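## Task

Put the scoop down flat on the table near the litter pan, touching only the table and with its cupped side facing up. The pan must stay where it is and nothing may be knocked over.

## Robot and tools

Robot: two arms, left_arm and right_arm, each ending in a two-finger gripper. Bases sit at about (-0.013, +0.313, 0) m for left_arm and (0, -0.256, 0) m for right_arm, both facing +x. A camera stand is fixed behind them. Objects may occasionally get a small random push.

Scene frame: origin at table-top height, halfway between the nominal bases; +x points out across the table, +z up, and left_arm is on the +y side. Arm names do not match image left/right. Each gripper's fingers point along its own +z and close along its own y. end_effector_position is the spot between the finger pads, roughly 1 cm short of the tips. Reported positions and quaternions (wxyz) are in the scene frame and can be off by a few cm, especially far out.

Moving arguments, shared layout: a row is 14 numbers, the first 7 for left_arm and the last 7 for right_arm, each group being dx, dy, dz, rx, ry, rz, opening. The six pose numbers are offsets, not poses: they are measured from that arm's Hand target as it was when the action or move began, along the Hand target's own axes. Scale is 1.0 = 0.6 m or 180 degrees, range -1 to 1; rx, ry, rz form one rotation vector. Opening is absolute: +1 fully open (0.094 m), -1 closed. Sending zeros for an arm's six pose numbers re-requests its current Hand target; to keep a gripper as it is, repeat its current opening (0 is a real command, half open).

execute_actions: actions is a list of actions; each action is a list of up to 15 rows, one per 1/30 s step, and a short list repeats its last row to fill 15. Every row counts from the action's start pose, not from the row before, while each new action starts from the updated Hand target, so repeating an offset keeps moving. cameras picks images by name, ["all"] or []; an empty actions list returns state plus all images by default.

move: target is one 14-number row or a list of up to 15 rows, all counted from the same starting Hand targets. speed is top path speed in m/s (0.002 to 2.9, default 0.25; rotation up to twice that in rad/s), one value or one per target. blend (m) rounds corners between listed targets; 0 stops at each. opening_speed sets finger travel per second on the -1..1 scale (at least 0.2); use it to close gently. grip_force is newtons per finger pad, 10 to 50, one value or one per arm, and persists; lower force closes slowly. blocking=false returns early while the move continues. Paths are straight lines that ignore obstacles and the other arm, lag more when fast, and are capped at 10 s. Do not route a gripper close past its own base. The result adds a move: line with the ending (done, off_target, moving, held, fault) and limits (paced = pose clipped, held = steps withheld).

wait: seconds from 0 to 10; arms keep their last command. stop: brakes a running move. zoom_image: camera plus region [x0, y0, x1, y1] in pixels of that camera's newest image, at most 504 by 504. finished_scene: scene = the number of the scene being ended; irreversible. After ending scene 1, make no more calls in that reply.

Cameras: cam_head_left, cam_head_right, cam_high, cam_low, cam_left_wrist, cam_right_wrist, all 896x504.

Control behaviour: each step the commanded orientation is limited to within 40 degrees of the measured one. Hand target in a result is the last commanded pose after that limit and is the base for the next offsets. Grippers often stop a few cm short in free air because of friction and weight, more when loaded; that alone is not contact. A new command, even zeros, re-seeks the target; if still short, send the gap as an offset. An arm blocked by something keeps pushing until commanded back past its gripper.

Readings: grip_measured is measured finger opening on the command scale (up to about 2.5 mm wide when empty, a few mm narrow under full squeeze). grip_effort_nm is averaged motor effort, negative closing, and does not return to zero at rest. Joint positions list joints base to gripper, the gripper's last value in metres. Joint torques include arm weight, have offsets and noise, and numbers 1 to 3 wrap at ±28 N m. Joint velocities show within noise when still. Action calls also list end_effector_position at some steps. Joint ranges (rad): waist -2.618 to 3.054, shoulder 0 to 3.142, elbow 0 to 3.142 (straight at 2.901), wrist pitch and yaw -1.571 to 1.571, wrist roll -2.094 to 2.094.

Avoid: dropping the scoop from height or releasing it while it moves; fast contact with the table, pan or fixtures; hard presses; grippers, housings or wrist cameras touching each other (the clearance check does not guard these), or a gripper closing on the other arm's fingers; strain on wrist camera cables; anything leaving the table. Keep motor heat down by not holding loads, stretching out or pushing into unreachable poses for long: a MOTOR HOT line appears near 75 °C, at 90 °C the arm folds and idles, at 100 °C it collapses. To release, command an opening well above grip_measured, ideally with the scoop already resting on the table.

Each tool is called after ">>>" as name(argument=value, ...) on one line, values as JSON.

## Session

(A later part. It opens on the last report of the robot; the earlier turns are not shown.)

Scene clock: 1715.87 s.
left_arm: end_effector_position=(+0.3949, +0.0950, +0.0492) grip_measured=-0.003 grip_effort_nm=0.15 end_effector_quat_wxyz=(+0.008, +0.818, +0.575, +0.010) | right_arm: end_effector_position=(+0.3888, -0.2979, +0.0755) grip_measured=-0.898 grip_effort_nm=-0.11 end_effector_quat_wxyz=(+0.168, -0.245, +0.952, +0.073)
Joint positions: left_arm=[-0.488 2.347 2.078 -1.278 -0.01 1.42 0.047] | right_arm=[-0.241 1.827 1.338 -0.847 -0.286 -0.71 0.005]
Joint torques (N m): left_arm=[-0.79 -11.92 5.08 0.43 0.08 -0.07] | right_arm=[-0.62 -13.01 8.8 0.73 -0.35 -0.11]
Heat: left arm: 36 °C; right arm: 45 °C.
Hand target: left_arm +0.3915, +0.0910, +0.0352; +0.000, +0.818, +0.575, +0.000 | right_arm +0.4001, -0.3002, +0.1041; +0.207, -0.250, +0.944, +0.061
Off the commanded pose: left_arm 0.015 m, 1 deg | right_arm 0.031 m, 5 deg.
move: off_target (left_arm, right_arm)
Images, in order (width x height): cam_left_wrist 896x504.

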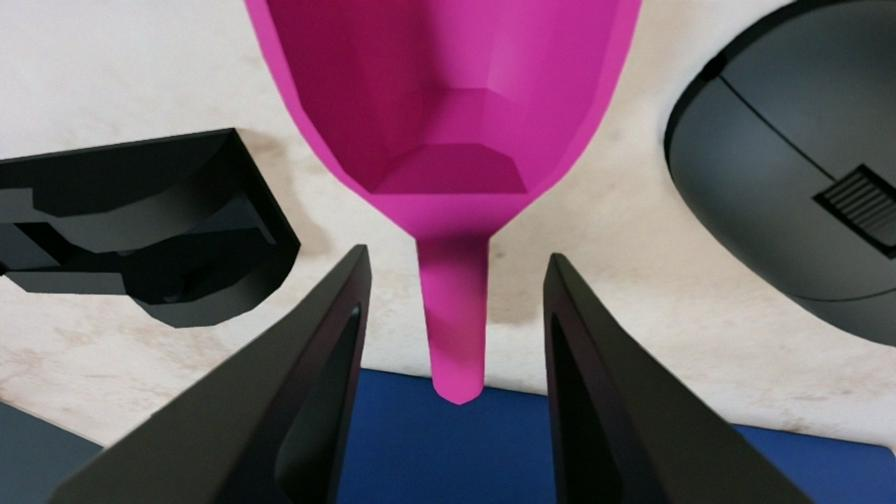

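>>> move(target=[0,0,0.0208,0,0,0,0.0, 0,0,0,0,0,0,-0.9], speed=0.04)

Scene clock: 1724.43 s.
left_arm: end_effector_position=(+0.3961, +0.0944, +0.0396) grip_measured=-0.003 grip_effort_nm=0.15 end_effector_quat_wxyz=(+0.012, +0.818, +0.575, +0.011) | right_arm: end_effector_position=(+0.3888, -0.2979, +0.0755) grip_measured=-0.898 grip_effort_nm=-0.11 end_effector_quat_wxyz=(+0.168, -0.245, +0.952, +0.073)
Joint positions: left_arm=[-0.488 2.347 2.039 -1.232 -0.01 1.42 0.047] | right_arm=[-0.241 1.827 1.338 -0.847 -0.286 -0.71 0.005]
Joint torques (N m): left_arm=[-0.84 -11.49 4.88 0.39 0.09 -0.08] | right_arm=[-0.64 -13.04 8.81 0.74 -0.34 -0.12]
Heat: left arm: 36 °C; right arm: 45 °C.
Hand target: left_arm +0.3915, +0.0909, +0.0227; +0.000, +0.818, +0.575, +0.000 | right_arm +0.4001, -0.3002, +0.1041; +0.207, -0.250, +0.944, +0.061
Off the commanded pose: left_arm 0.018 m, 2 deg | right_arm 0.031 m, 5 deg.
move: off_target (left_arm, right_arm)

>>> move(target=[0,0,0,0,0,0,-0.8, 0,0,0,0,0,0,-0.9], opening_speed=1.2, cameras=["cam_left_wrist"])

Scene clock: 1729.30 s.
left_arm: end_effector_position=(+0.3965, +0.0942, +0.0396) grip_measured=-0.643 grip_effort_nm=-1.04 end_effector_quat_wxyz=(+0.012, +0.817, +0.576, +0.012) | right_arm: end_effector_position=(+0.3888, -0.2979, +0.0755) grip_measured=-0.898 grip_effort_nm=-0.11 end_effector_quat_wxyz=(+0.168, -0.245, +0.952, +0.073)
Joint positions: left_arm=[-0.488 2.347 2.039 -1.231 -0.01 1.419 0.017] | right_arm=[-0.241 1.827 1.338 -0.847 -0.286 -0.71 0.005]
Joint torques (N m): left_arm=[-0.72 -11.44 4.83 0.42 0.08 -0.07] | right_arm=[-0.64 -13 8.81 0.73 -0.34 -0.1]
Heat: left arm: 36 °C; right arm: 45 °C.
Hand target: left_arm +0.3915, +0.0910, +0.0227; +0.000, +0.818, +0.575, +0.000 | right_arm +0.4001, -0.3002, +0.1041; +0.207, -0.250, +0.944, +0.061
Off the commanded pose: left_arm 0.018 m, 2 deg | right_arm 0.031 m, 5 deg.
move: off_target (left_arm, right_arm)
Images, in order (width x height): cam_left_wrist 896x504.

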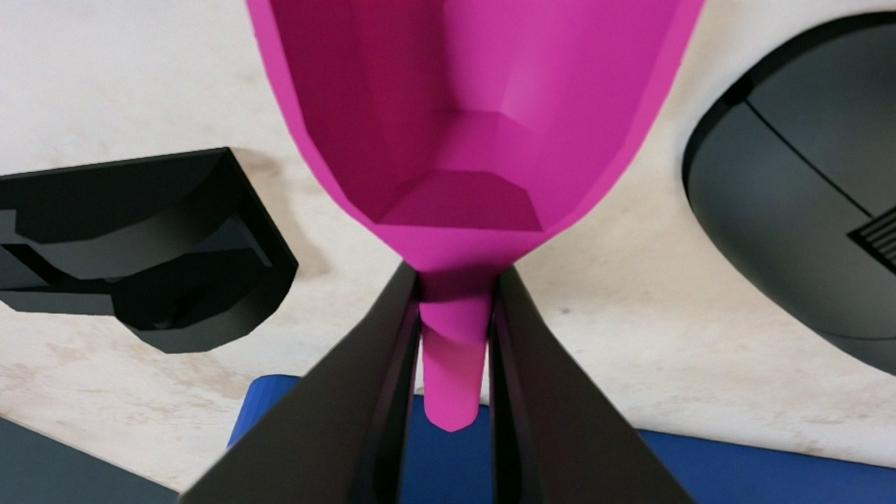

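>>> move(target=[0,0,-0.1205,0,0,0,-0.8, 0,0,0,0,0,0,-0.9], speed=0.1, cameras=["cam_left_wrist","cam_low"])

Scene clock: 1747.33 s.
left_arm: end_effector_position=(+0.3928, +0.0962, +0.0986) grip_measured=-0.643 grip_effort_nm=-1.03 end_effector_quat_wxyz=(+0.004, +0.818, +0.576, +0.007) | right_arm: end_effector_position=(+0.3888, -0.2979, +0.0755) grip_measured=-0.898 grip_effort_nm=-0.11 end_effector_quat_wxyz=(+0.168, -0.245, +0.952, +0.073)
Joint positions: left_arm=[-0.488 2.37 2.314 -1.502 -0.01 1.419 0.017] | right_arm=[-0.241 1.827 1.338 -0.847 -0.286 -0.71 0.005]
Joint torques (N m): left_arm=[-0.77 -11.92 8.55 0.11 0.08 -0.08] | right_arm=[-0.66 -13.01 8.81 0.73 -0.34 -0.11]
Heat: left arm: 36 °C; right arm: 45 °C.
Hand target: left_arm +0.3915, +0.0909, +0.0948; +0.000, +0.818, +0.575, +0.000 | right_arm +0.4001, -0.3002, +0.1041; +0.207, -0.250, +0.944, +0.061
Off the commanded pose: left_arm 0.007 m, 1 deg | right_arm 0.031 m, 5 deg.
move: off_target (right_arm)
Images, in order (width x height): cam_low 896x504, cam_left_wrist 896x504.

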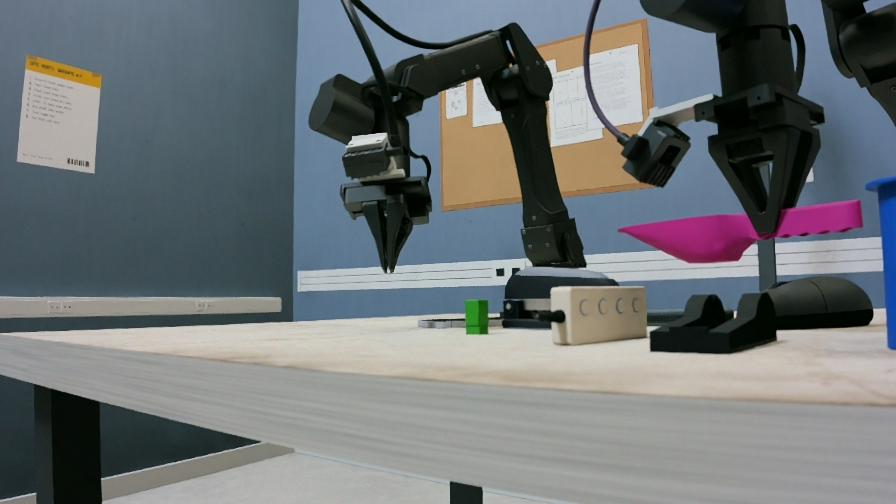

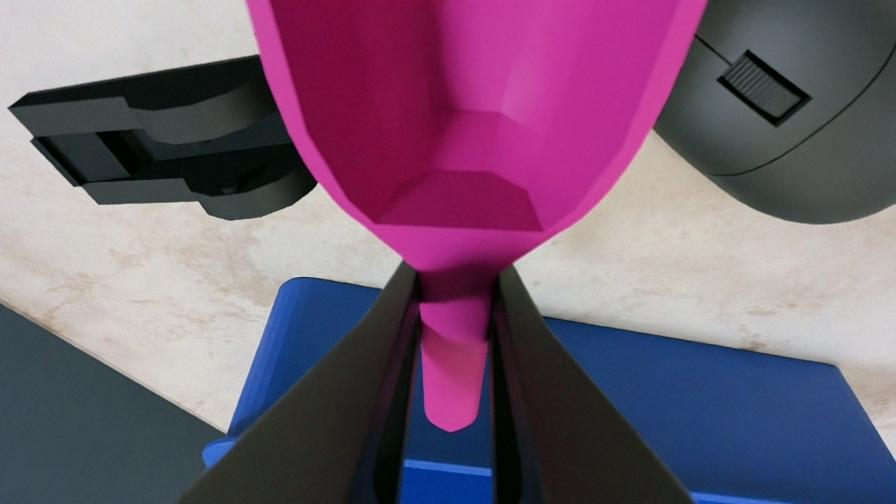

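>>> move(target=[[0.0410,-0.1768,-0.0503,0,0,-0.2778,-0.8, 0,0,0,0,0,0,-0.9],[0.1363,-0.3793,-0.0420,0,0,-0.4556,-0.8, 0,0,0,0,0,0,-0.9]], speed=0.15, blend=[0.04,0], cameras=["cam_left_wrist","cam_high"])

Scene clock: 1817.97 s.
left_arm: end_effector_position=(+0.2045, +0.2453, +0.1160) grip_measured=-0.643 grip_effort_nm=-1.03 end_effector_quat_wxyz=(-0.018, +0.248, +0.969, +0.006) | right_arm: end_effector_position=(+0.3888, -0.2979, +0.0755) grip_measured=-0.898 grip_effort_nm=-0.11 end_effector_quat_wxyz=(+0.168, -0.245, +0.952, +0.073)
Joint positions: left_arm=[-0.304 1.44 1.144 -1.311 -0.01 0.189 0.017] | right_arm=[-0.241 1.827 1.338 -0.847 -0.286 -0.71 0.005]
Joint torques (N m): left_arm=[0.62 -8.68 4.79 0.33 0.07 -0.14] | right_arm=[-0.65 -13.07 8.8 0.74 -0.33 -0.11]
Heat: left arm: 37 °C; right arm: 45 °C.
Hand target: left_arm +0.2052, +0.2451, +0.1203; +0.000, +0.241, +0.971, +0.000 | right_arm +0.4001, -0.3002, +0.1041; +0.207, -0.250, +0.944, +0.061
Off the commanded pose: left_arm 0.004 m, 2 deg | right_arm 0.031 m, 5 deg.
move: off_target (right_arm)
Images, in order (width x height): cam_high 896x504, cam_left_wrist 896x504.

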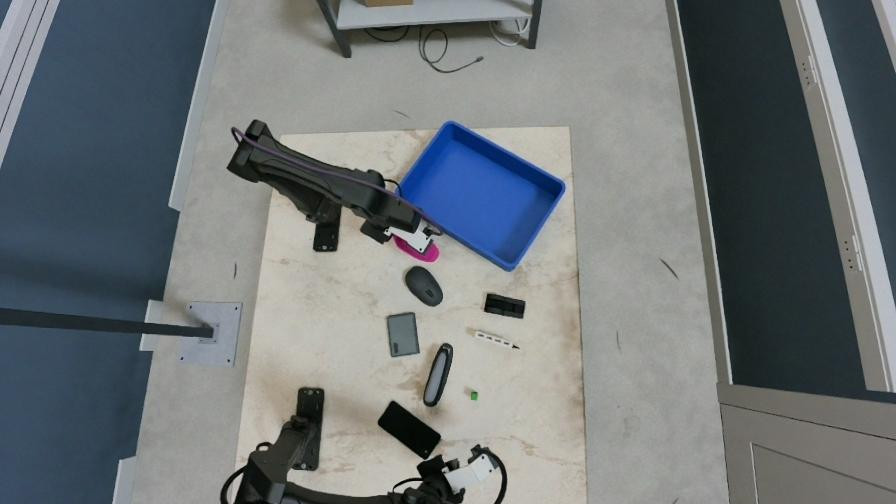

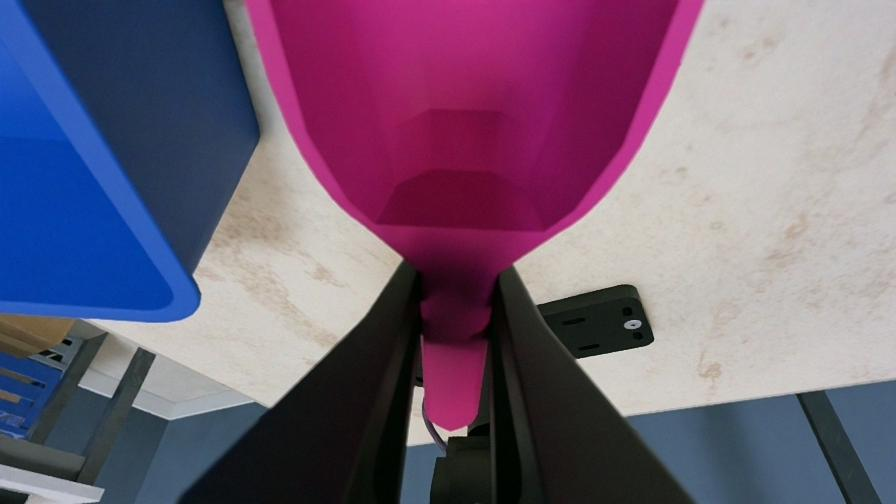

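>>> zoom_image(camera="cam_high", region=[360, 180, 540, 320])

Scaled by 2.800.

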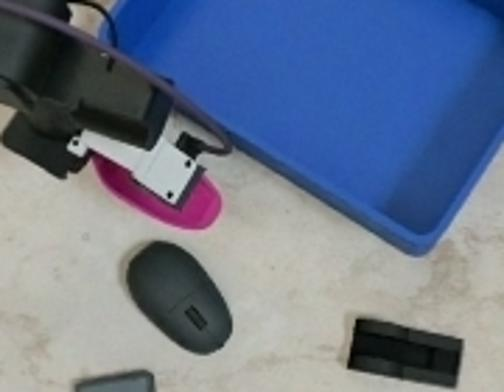

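>>> move(target=[-0.0022,0.0165,0.0938,0,0,0,-0.8, 0,0,0,0,0,0,-0.9], speed=0.08, cameras=["cam_left_wrist","cam_high"])

Scene clock: 1873.33 s.
left_arm: end_effector_position=(+0.2085, +0.2536, +0.0689) grip_measured=-0.643 grip_effort_nm=-1.04 end_effector_quat_wxyz=(-0.001, +0.241, +0.971, +0.005) | right_arm: end_effector_position=(+0.3888, -0.2979, +0.0755) grip_measured=-0.898 grip_effort_nm=-0.11 end_effector_quat_wxyz=(+0.168, -0.245, +0.952, +0.073)
Joint positions: left_arm=[-0.265 1.439 0.955 -1.088 -0.01 0.214 0.017] | right_arm=[-0.241 1.827 1.338 -0.847 -0.286 -0.71 0.005]
Joint torques (N m): left_arm=[0.83 -4.23 4.89 0.5 0.08 0.1] | right_arm=[-0.65 -13.01 8.77 0.73 -0.33 -0.11]
Heat: left arm: 36 °C; right arm: 45 °C.
Hand target: left_arm +0.2110, +0.2533, +0.0640; +0.000, +0.241, +0.971, +0.000 | right_arm +0.4001, -0.3002, +0.1041; +0.207, -0.250, +0.944, +0.061
Off the commanded pose: left_arm 0.006 m, 1 deg | right_arm 0.031 m, 5 deg.
move: off_target (right_arm)
Images, in order (width x height): cam_high 896x504, cam_left_wrist 896x504.

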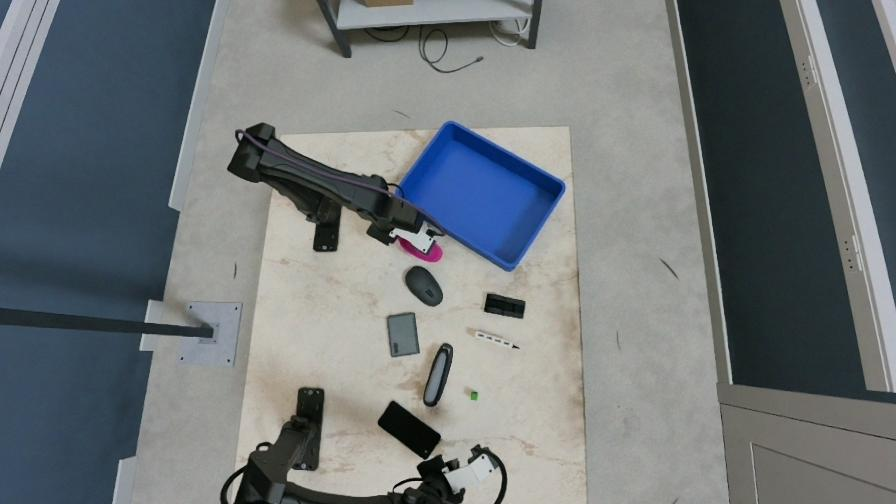

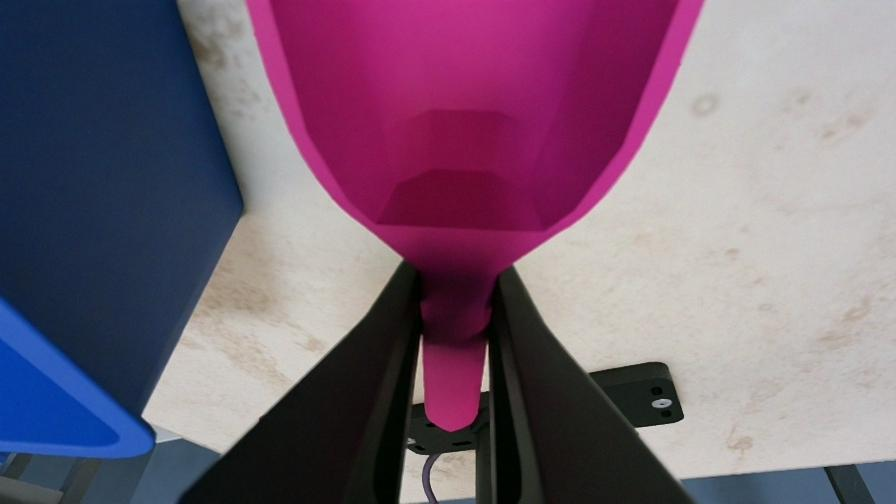

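>>> move(target=[0,0,0.035,0,0,0,-0.8, 0,0,0,0,0,0,-0.9], speed=0.05)

>>> move(target=[0,0,0.0083,0,0,0,-0.8, 0,0,0,0,0,0,-0.9], speed=0.04, cameras=["cam_left_wrist","cam_high"])

Scene clock: 1888.83 s.
left_arm: end_effector_position=(+0.2086, +0.2536, +0.0471) grip_measured=-0.643 grip_effort_nm=-1.03 end_effector_quat_wxyz=(-0.002, +0.241, +0.971, +0.005) | right_arm: end_effector_position=(+0.3888, -0.2979, +0.0755) grip_measured=-0.898 grip_effort_nm=-0.11 end_effector_quat_wxyz=(+0.168, -0.245, +0.952, +0.073)
Joint positions: left_arm=[-0.265 1.469 0.891 -0.998 -0.01 0.214 0.017] | right_arm=[-0.241 1.827 1.338 -0.847 -0.286 -0.71 0.005]
Joint torques (N m): left_arm=[0.8 -4.59 4.71 0.44 0.09 0.1] | right_arm=[-0.64 -13.03 8.8 0.73 -0.35 -0.11]
Heat: left arm: 36 °C; right arm: 45 °C.
Hand target: left_arm +0.2110, +0.2533, +0.0430; +0.000, +0.240, +0.971, +0.000 | right_arm +0.4001, -0.3002, +0.1041; +0.207, -0.250, +0.944, +0.061
Off the commanded pose: left_arm 0.005 m, 1 deg | right_arm 0.031 m, 5 deg.
move: off_target (right_arm)

Scene clock: 1889.73 s.
left_arm: end_effector_position=(+0.2089, +0.2535, +0.0424) grip_measured=-0.643 grip_effort_nm=-1.03 end_effector_quat_wxyz=(-0.002, +0.241, +0.971, +0.005) | right_arm: end_effector_position=(+0.3888, -0.2979, +0.0755) grip_measured=-0.898 grip_effort_nm=-0.11 end_effector_quat_wxyz=(+0.168, -0.245, +0.952, +0.073)
Joint positions: left_arm=[-0.265 1.476 0.877 -0.976 -0.01 0.214 0.017] | right_arm=[-0.241 1.827 1.338 -0.847 -0.286 -0.71 0.005]
Joint torques (N m): left_arm=[0.79 -4.7 4.66 0.44 0.08 0.12] | right_arm=[-0.66 -13.05 8.79 0.73 -0.34 -0.11]
Heat: left arm: 36 °C; right arm: 45 °C.
Hand target: left_arm +0.2110, +0.2533, +0.0380; +0.000, +0.240, +0.971, +0.000 | right_arm +0.4001, -0.3002, +0.1041; +0.207, -0.250, +0.944, +0.061
Off the commanded pose: left_arm 0.005 m, 1 deg | right_arm 0.031 m, 5 deg.
move: off_target (right_arm)
Images, in order (width x height): cam_high 896x504, cam_left_wrist 896x504.

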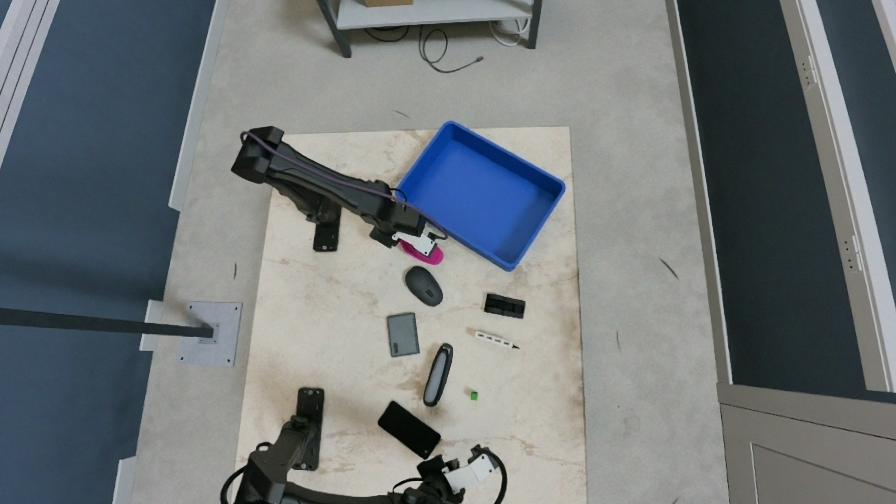

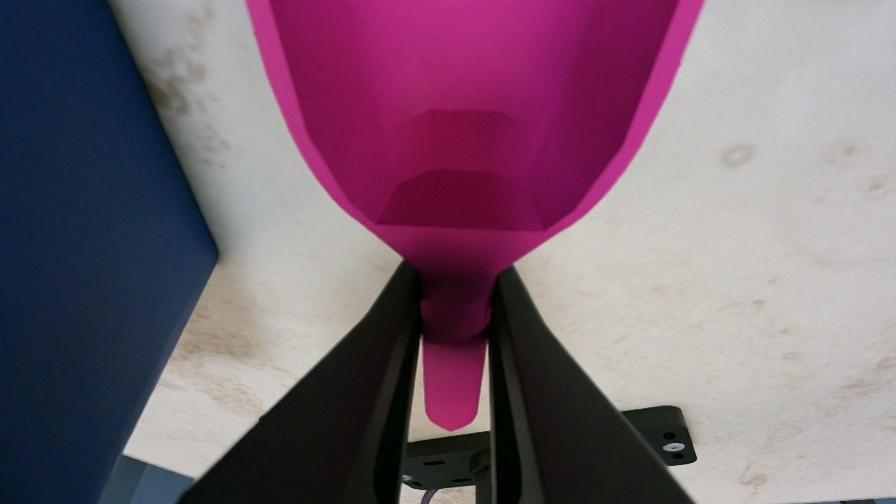

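>>> move(target=[0,0,0.0067,0,0,0,-0.8, 0,0,0,0,0,0,-0.9], speed=0.04)

>>> move(target=[0,0,0.0067,0,0,0,-0.8, 0,0,0,0,0,0,-0.9], speed=0.04)

Scene clock: 1906.03 s.
left_arm: end_effector_position=(+0.2090, +0.2535, +0.0384) grip_measured=-0.643 grip_effort_nm=-1.03 end_effector_quat_wxyz=(-0.002, +0.241, +0.971, +0.005) | right_arm: end_effector_position=(+0.3888, -0.2979, +0.0755) grip_measured=-0.898 grip_effort_nm=-0.11 end_effector_quat_wxyz=(+0.168, -0.245, +0.952, +0.073)
Joint positions: left_arm=[-0.265 1.482 0.866 -0.958 -0.01 0.214 0.017] | right_arm=[-0.241 1.827 1.338 -0.847 -0.286 -0.71 0.005]
Joint torques (N m): left_arm=[0.84 -4.64 4.57 0.54 0.07 0.1] | right_arm=[-0.66 -12.97 8.83 0.73 -0.34 -0.11]
Heat: left arm: 36 °C; right arm: 45 °C.
Hand target: left_arm +0.2110, +0.2533, +0.0340; +0.000, +0.240, +0.971, +0.000 | right_arm +0.4001, -0.3002, +0.1041; +0.207, -0.250, +0.944, +0.061
Off the commanded pose: left_arm 0.005 m, 1 deg | right_arm 0.031 m, 5 deg.
move: off_target (right_arm)

Scene clock: 1906.90 s.
left_arm: end_effector_position=(+0.2097, +0.2533, +0.0354) grip_measured=-0.643 grip_effort_nm=-1.03 end_effector_quat_wxyz=(+0.000, +0.241, +0.971, +0.005) | right_arm: end_effector_position=(+0.3888, -0.2979, +0.0755) grip_measured=-0.898 grip_effort_nm=-0.11 end_effector_quat_wxyz=(+0.168, -0.245, +0.952, +0.073)
Joint positions: left_arm=[-0.265 1.486 0.856 -0.941 -0.01 0.215 0.017] | right_arm=[-0.241 1.827 1.338 -0.847 -0.286 -0.71 0.005]
Joint torques (N m): left_arm=[0.85 -4.4 4.42 0.46 0.06 0.11] | right_arm=[-0.62 -13 8.75 0.73 -0.34 -0.11]
Heat: left arm: 36 °C; right arm: 45 °C.
Hand target: left_arm +0.2110, +0.2533, +0.0300; +0.000, +0.241, +0.971, +0.000 | right_arm +0.4001, -0.3002, +0.1041; +0.207, -0.250, +0.944, +0.061
Off the commanded pose: left_arm 0.006 m, 1 deg | right_arm 0.031 m, 5 deg.
move: off_target (right_arm)

>>> move(target=[0,0,0.0067,0,0,0,-0.8, 0,0,0,0,0,0,-0.9], speed=0.04, cameras=["cam_left_wrist"])

Scene clock: 1911.53 s.
left_arm: end_effector_position=(+0.2118, +0.2527, +0.0342) grip_measured=-0.643 grip_effort_nm=-1.04 end_effector_quat_wxyz=(+0.006, +0.241, +0.971, +0.005) | right_arm: end_effector_position=(+0.3888, -0.2979, +0.0755) grip_measured=-0.898 grip_effort_nm=-0.11 end_effector_quat_wxyz=(+0.168, -0.245, +0.952, +0.073)
Joint positions: left_arm=[-0.265 1.486 0.851 -0.925 -0.01 0.215 0.017] | right_arm=[-0.241 1.827 1.338 -0.847 -0.286 -0.71 0.005]
Joint torques (N m): left_arm=[0.77 -3.9 3.9 0.51 0.08 0.09] | right_arm=[-0.59 -13.01 8.81 0.73 -0.33 -0.12]
Heat: left arm: 36 °C; right arm: 45 °C.
Hand target: left_arm +0.2110, +0.2534, +0.0259; +0.000, +0.240, +0.971, +0.000 | right_arm +0.4001, -0.3002, +0.1041; +0.207, -0.250, +0.944, +0.061
Off the commanded pose: left_arm 0.008 m, 1 deg | right_arm 0.031 m, 5 deg.
move: off_target (right_arm)
Images, in order (width x height): cam_left_wrist 896x504.

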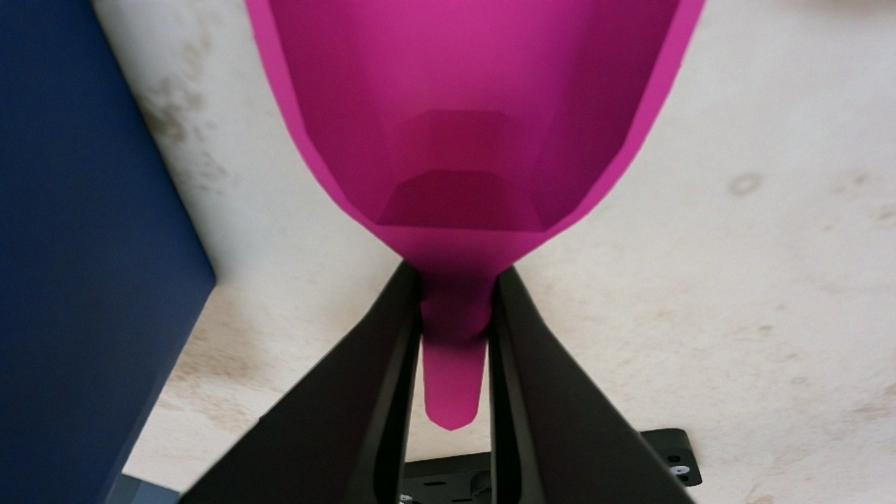

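>>> move(target=[0,0,-0.0067,0,0,0,-0.8, 0,0,0,0,0,0,-0.9], speed=0.04)

>>> move(target=[0,0,0,0,0,0,-0.2, 0,0,0,0,0,0,-0.9], opening_speed=1.0, cameras=["cam_left_wrist"])

Scene clock: 1919.10 s.
left_arm: end_effector_position=(+0.2120, +0.2526, +0.0342) grip_measured=-0.643 grip_effort_nm=-1.04 end_effector_quat_wxyz=(+0.006, +0.241, +0.971, +0.005) | right_arm: end_effector_position=(+0.3888, -0.2979, +0.0755) grip_measured=-0.898 grip_effort_nm=-0.11 end_effector_quat_wxyz=(+0.168, -0.245, +0.952, +0.073)
Joint positions: left_arm=[-0.265 1.486 0.851 -0.924 -0.01 0.215 0.017] | right_arm=[-0.241 1.827 1.338 -0.847 -0.286 -0.71 0.005]
Joint torques (N m): left_arm=[0.81 -4.48 4.94 0.38 0.08 0.1] | right_arm=[-0.66 -13.05 8.79 0.74 -0.35 -0.11]
Heat: left arm: 36 °C; right arm: 45 °C.
Hand target: left_arm +0.2110, +0.2533, +0.0300; +0.000, +0.240, +0.971, +0.000 | right_arm +0.4001, -0.3002, +0.1041; +0.207, -0.250, +0.944, +0.061
Off the commanded pose: left_arm 0.004 m, 1 deg | right_arm 0.031 m, 5 deg.
move: off_target (right_arm)

Scene clock: 1919.93 s.
left_arm: end_effector_position=(+0.2120, +0.2526, +0.0342) grip_measured=-0.203 grip_effort_nm=0.15 end_effector_quat_wxyz=(+0.006, +0.241, +0.970, +0.005) | right_arm: end_effector_position=(+0.3888, -0.2979, +0.0755) grip_measured=-0.898 grip_effort_nm=-0.11 end_effector_quat_wxyz=(+0.168, -0.245, +0.952, +0.073)
Joint positions: left_arm=[-0.265 1.486 0.851 -0.924 -0.01 0.215 0.037] | right_arm=[-0.241 1.827 1.338 -0.847 -0.286 -0.71 0.005]
Joint torques (N m): left_arm=[0.76 -4.34 4.93 0.35 0.09 0.1] | right_arm=[-0.66 -13.01 8.81 0.74 -0.33 -0.11]
Heat: left arm: 36 °C; right arm: 45 °C.
Hand target: left_arm +0.2110, +0.2533, +0.0300; +0.000, +0.241, +0.971, +0.000 | right_arm +0.4001, -0.3002, +0.1041; +0.207, -0.250, +0.944, +0.061
Off the commanded pose: left_arm 0.004 m, 1 deg | right_arm 0.031 m, 5 deg.
move: off_target (right_arm)
Images, in order (width x height): cam_left_wrist 896x504.

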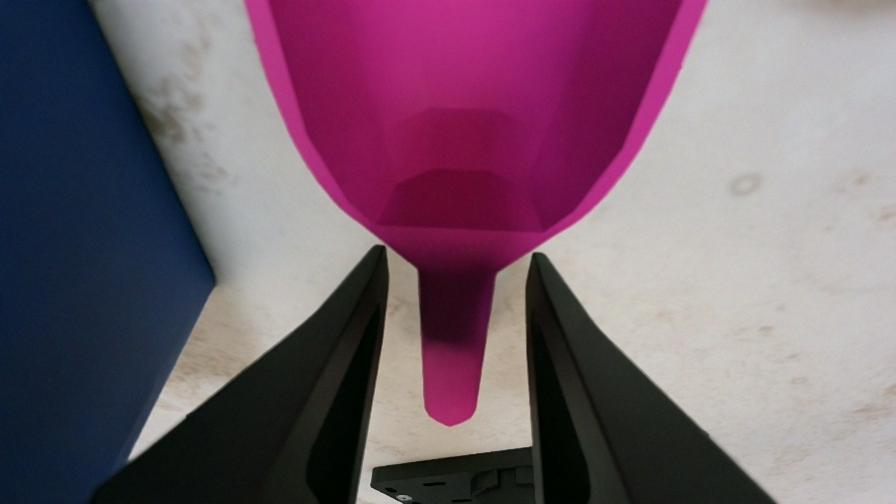

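>>> move(target=[0,0,-0.1667,0,0,0,-0.2, 0,0,0,0,0,0,-0.9], speed=0.12, cameras=["all"])

Scene clock: 1938.07 s.
left_arm: end_effector_position=(+0.2059, +0.2543, +0.1171) grip_measured=-0.203 grip_effort_nm=0.15 end_effector_quat_wxyz=(-0.023, +0.241, +0.970, +0.005) | right_arm: end_effector_position=(+0.3888, -0.2979, +0.0755) grip_measured=-0.898 grip_effort_nm=-0.11 end_effector_quat_wxyz=(+0.168, -0.245, +0.952, +0.073)
Joint positions: left_arm=[-0.265 1.446 1.153 -1.325 -0.01 0.215 0.037] | right_arm=[-0.241 1.827 1.338 -0.847 -0.286 -0.71 0.005]
Joint torques (N m): left_arm=[0.83 -8.28 8.39 0.19 0.07 0.09] | right_arm=[-0.66 -13.01 8.79 0.73 -0.33 -0.11]
Heat: left arm: 36 °C; right arm: 45 °C.
Hand target: left_arm +0.2110, +0.2532, +0.1299; +0.000, +0.241, +0.971, +0.000 | right_arm +0.4001, -0.3002, +0.1041; +0.207, -0.250, +0.944, +0.061
Off the commanded pose: left_arm 0.014 m, 3 deg | right_arm 0.031 m, 5 deg.
move: off_target (left_arm, right_arm)

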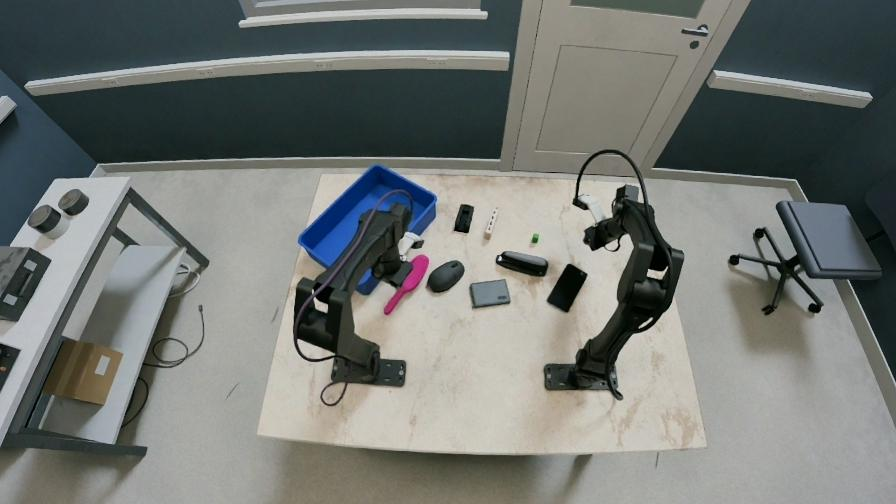

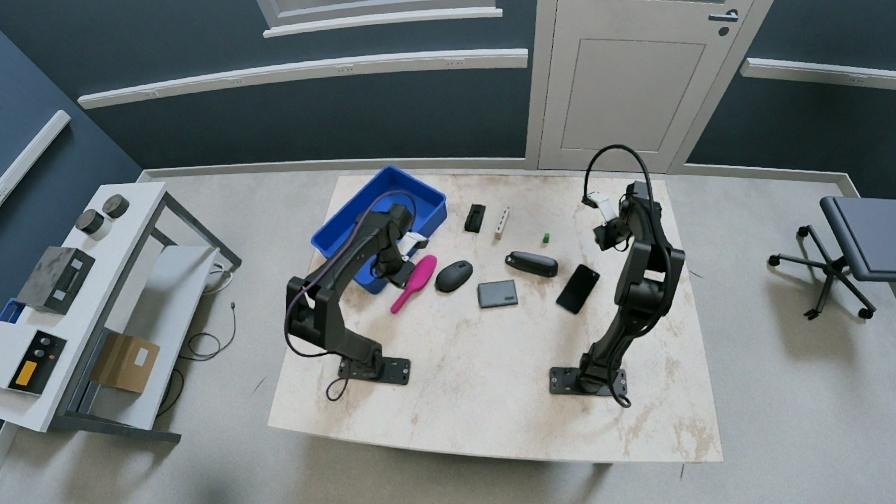

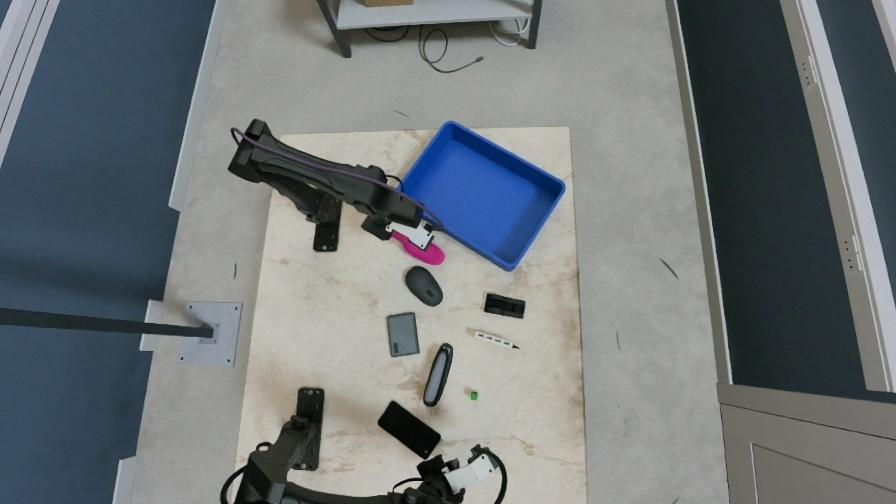

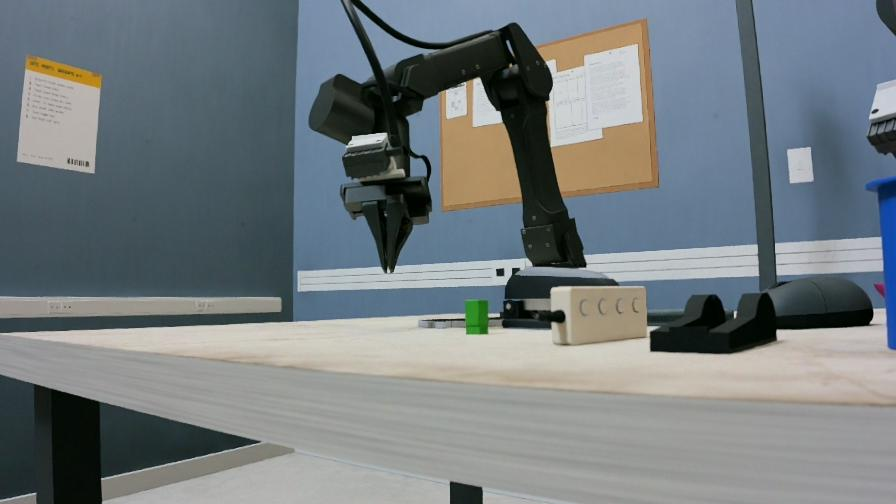

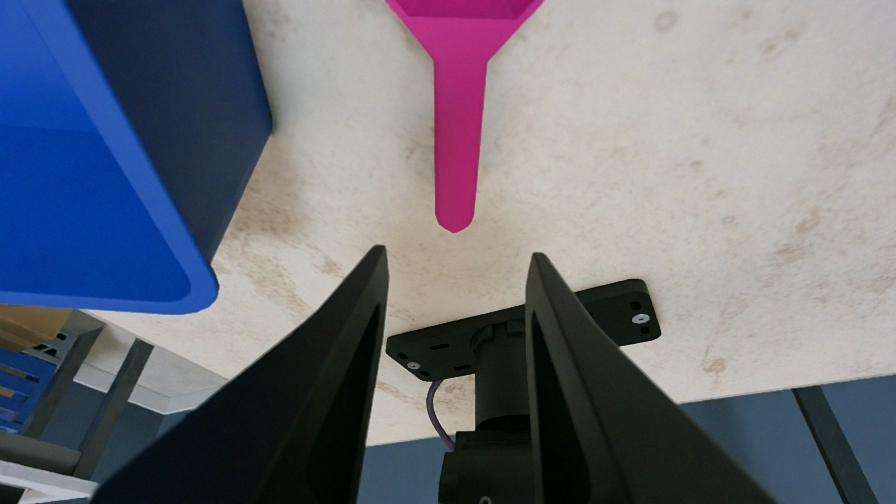

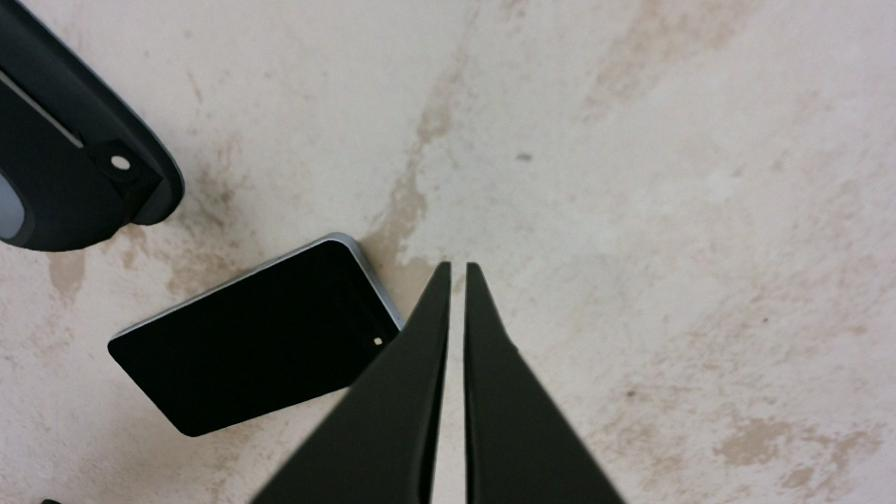

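>>> move(target=[[0,0,0.135,0,0,0,-0.2, 0,0,0,0,0,0,-0.9],[0,0,0.1665,0,0,0,-0.2, 0,0,0,0,0,0,-0.9]], speed=[0.12,0.05], blend=[0.01,0], cameras=["cam_left_wrist"])

Scene clock: 2243.60 s.
left_arm: end_effector_position=(+0.2098, +0.2532, +0.0348) grip_measured=-0.203 grip_effort_nm=0.15 end_effector_quat_wxyz=(+0.000, +0.241, +0.970, +0.005) | right_arm: end_effector_position=(+0.3888, -0.2979, +0.0755) grip_measured=-0.898 grip_effort_nm=-0.11 end_effector_quat_wxyz=(+0.168, -0.245, +0.952, +0.073)
Joint positions: left_arm=[-0.265 1.488 0.856 -0.939 -0.01 0.215 0.037] | right_arm=[-0.241 1.827 1.338 -0.847 -0.286 -0.71 0.005]
Joint torques (N m): left_arm=[0.83 -4.57 4.46 0.46 0.08 0.07] | right_arm=[-0.64 -13.01 8.8 0.74 -0.34 -0.11]
Heat: left arm: 37 °C; right arm: 46 °C.
Hand target: left_arm +0.2110, +0.2533, +0.0301; +0.000, +0.241, +0.971, +0.000 | right_arm +0.4001, -0.3002, +0.1041; +0.207, -0.250, +0.944, +0.061
Off the commanded pose: left_arm 0.005 m, 1 deg | right_arm 0.031 m, 5 deg.
move: off_target (right_arm); blend cut to 0.0094 m at target 1
Images, in order (width x height): cam_left_wrist 896x504.

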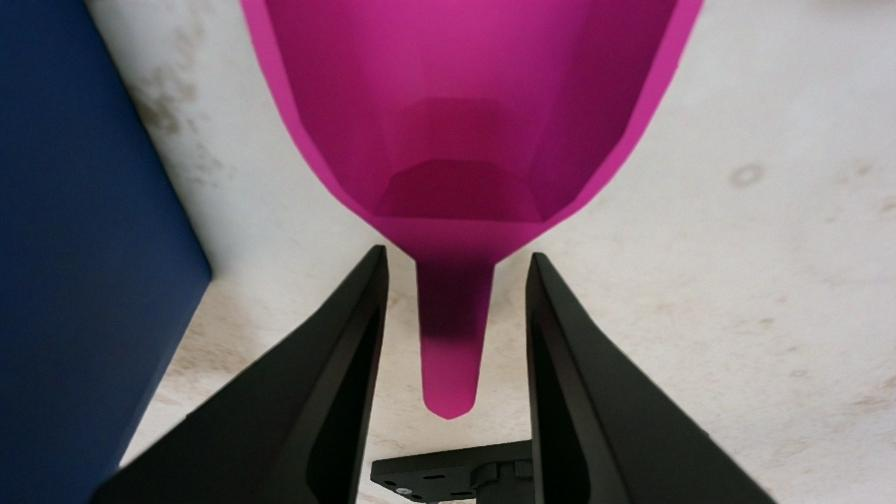

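>>> execute_actions(actions=[])

Scene clock: 2414.77 s.
left_arm: end_effector_position=(+0.2099, +0.2532, +0.0348) grip_measured=-0.203 grip_effort_nm=0.15 end_effector_quat_wxyz=(+0.000, +0.241, +0.970, +0.005) | right_arm: end_effector_position=(+0.3888, -0.2979, +0.0755) grip_measured=-0.898 grip_effort_nm=-0.11 end_effector_quat_wxyz=(+0.168, -0.245, +0.952, +0.073)
Joint positions: left_arm=[-0.265 1.488 0.856 -0.939 -0.01 0.215 0.037] | right_arm=[-0.241 1.827 1.338 -0.847 -0.286 -0.71 0.005]
Joint velocities: within noise
Joint torques (N m): left_arm=[0.8 -4.6 4.52 0.47 0.08 0.08] | right_arm=[-0.68 -13.03 8.79 0.74 -0.34 -0.11]
Heat: left arm: 36 °C; right arm: 46 °C.
Hand target: left_arm +0.2110, +0.2533, +0.0301; +0.000, +0.241, +0.971, +0.000 | right_arm +0.4001, -0.3002, +0.1041; +0.207, -0.250, +0.944, +0.061
Tool commands: left_gripper/opening=-0.2 right_gripper/opening=-0.9
Off the commanded pose: left_arm 0.005 m, 1 deg | right_arm 0.031 m, 5 deg.

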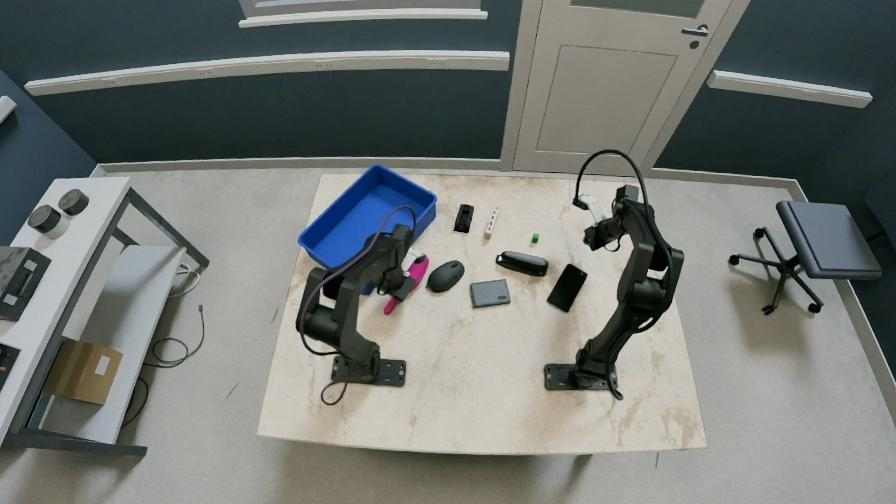

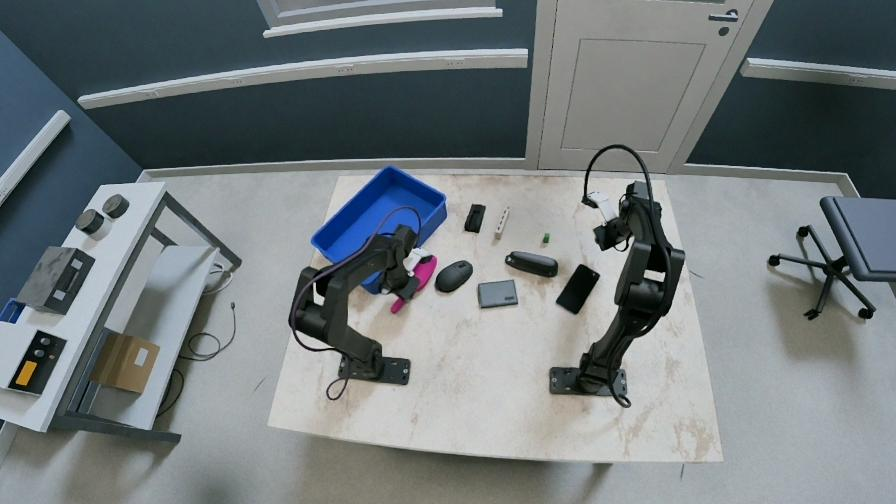

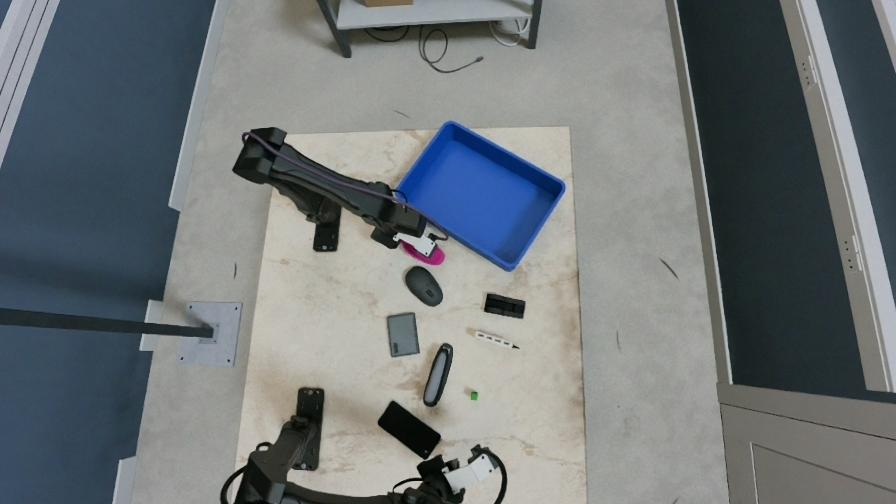

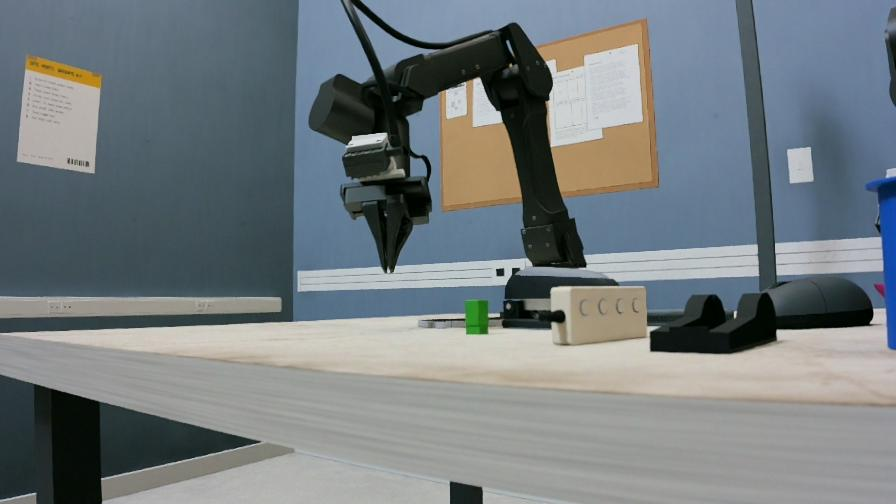

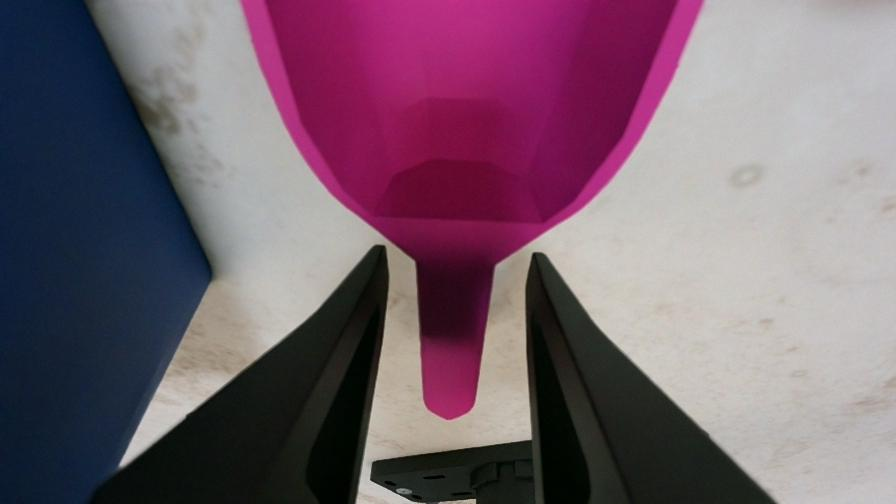

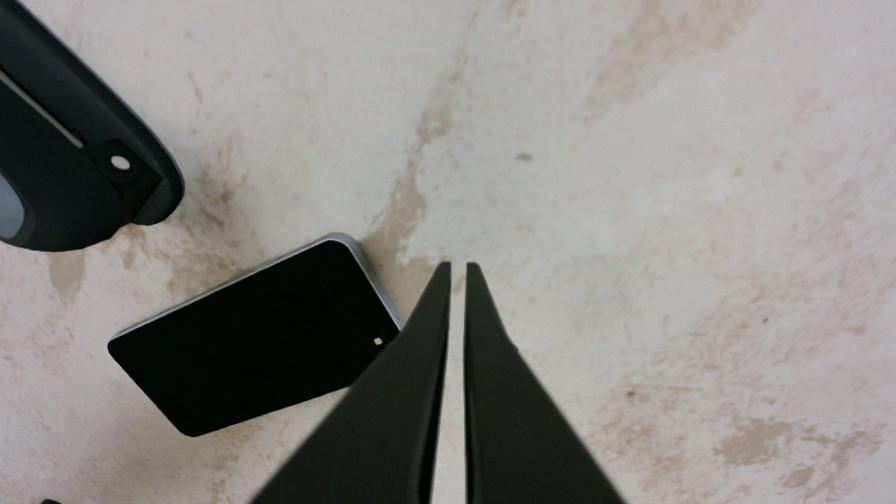

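>>> move(target=[[0,0,0,0,0,0,-0.8,0,0,0,0,0,0,-0.9],[0,0,-0.1248,0,0,0,-0.8,0,0,0,0,0,0,-0.9],[0.0198,-0.3842,-0.1248,0,0,-0.3756,-0.8,0,0,0,0,0,0,-0.9]], speed=0.2, blend=[0,0.03,0], opening_speed=1.2, cameras=["cam_high","cam_left_wrist"])

Scene clock: 2634.73 s.
left_arm: end_effector_position=(+0.0898, +0.0624, +0.1014) grip_measured=-0.641 grip_effort_nm=-1.04 end_effector_quat_wxyz=(-0.006, -0.338, +0.941, +0.006) | right_arm: end_effector_position=(+0.3888, -0.2979, +0.0755) grip_measured=-0.898 grip_effort_nm=-0.11 end_effector_quat_wxyz=(+0.168, -0.245, +0.952, +0.073)
Joint positions: left_arm=[-1.168 1.585 1.223 -1.222 0.011 -1.866 0.017] | right_arm=[-0.241 1.827 1.338 -0.847 -0.286 -0.71 0.005]
Joint torques (N m): left_arm=[-0.76 -5.59 8.62 0.27 -0.13 -0.11] | right_arm=[-0.64 -13.01 8.76 0.73 -0.35 -0.11]
Heat: left arm: 35 °C; right arm: 46 °C.
Hand target: left_arm +0.0929, +0.0550, +0.1048; +0.000, -0.340, +0.940, +0.000 | right_arm +0.4001, -0.3002, +0.1041; +0.207, -0.250, +0.944, +0.061
Off the commanded pose: left_arm 0.009 m, 1 deg | right_arm 0.031 m, 5 deg.
move: off_target (right_arm)
Images, in order (width x height): cam_high 896x504, cam_left_wrist 896x504.

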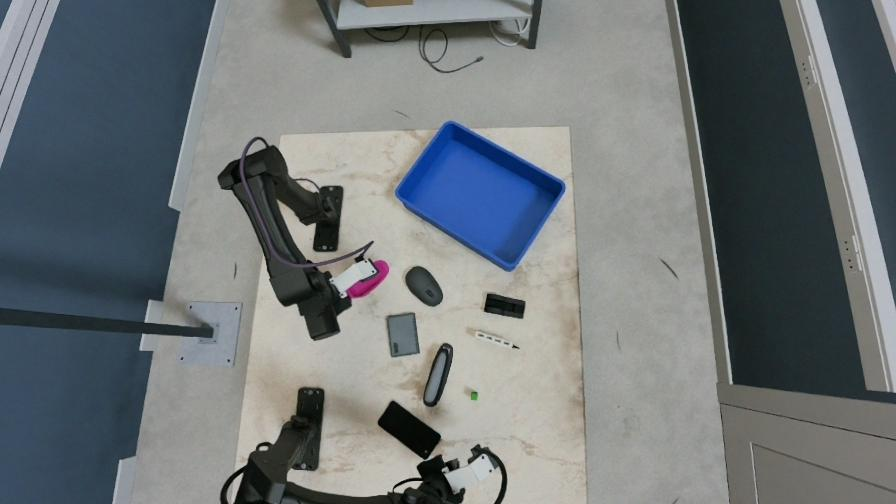

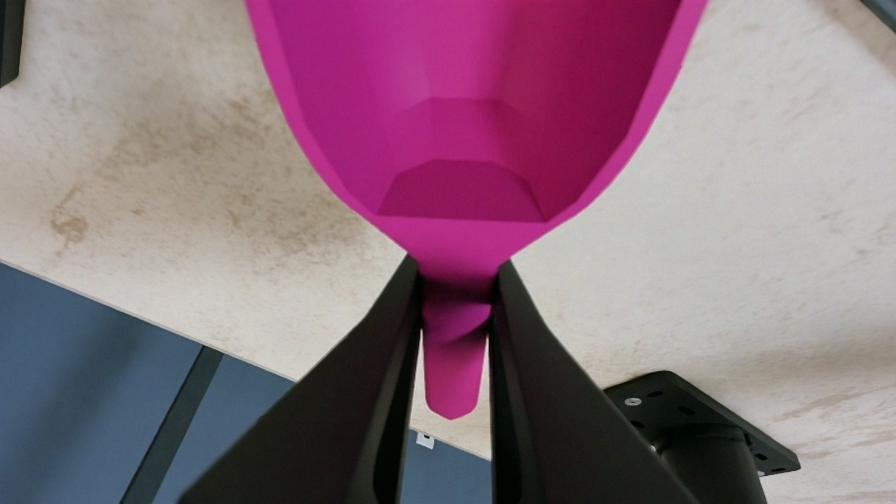

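>>> move(target=[[0,0,0.0997,0,0,0,-0.8,0,0,0,0,0,0,-0.9],[0,0,0.1147,0,0,0,-0.8,0,0,0,0,0,0,-0.9]], speed=[0.2,0.04], blend=0)

Scene clock: 2645.73 s.
left_arm: end_effector_position=(+0.0942, +0.0520, +0.0425) grip_measured=-0.641 grip_effort_nm=-1.03 end_effector_quat_wxyz=(-0.005, -0.339, +0.941, -0.010) | right_arm: end_effector_position=(+0.3888, -0.2979, +0.0755) grip_measured=-0.898 grip_effort_nm=-0.11 end_effector_quat_wxyz=(+0.168, -0.245, +0.952, +0.073)
Joint positions: left_arm=[-1.168 1.651 1.051 -0.951 0.011 -1.868 0.017] | right_arm=[-0.241 1.827 1.338 -0.847 -0.286 -0.71 0.005]
Joint torques (N m): left_arm=[-0.79 -6.04 4.59 0.37 -0.14 -0.11] | right_arm=[-0.64 -13.01 8.83 0.74 -0.35 -0.11]
Heat: left arm: 36 °C; right arm: 46 °C.
Hand target: left_arm +0.0929, +0.0550, +0.0361; +0.000, -0.340, +0.940, +0.000 | right_arm +0.4001, -0.3002, +0.1041; +0.207, -0.250, +0.944, +0.061
Off the commanded pose: left_arm 0.007 m, 1 deg | right_arm 0.031 m, 5 deg.
move: off_target (right_arm)


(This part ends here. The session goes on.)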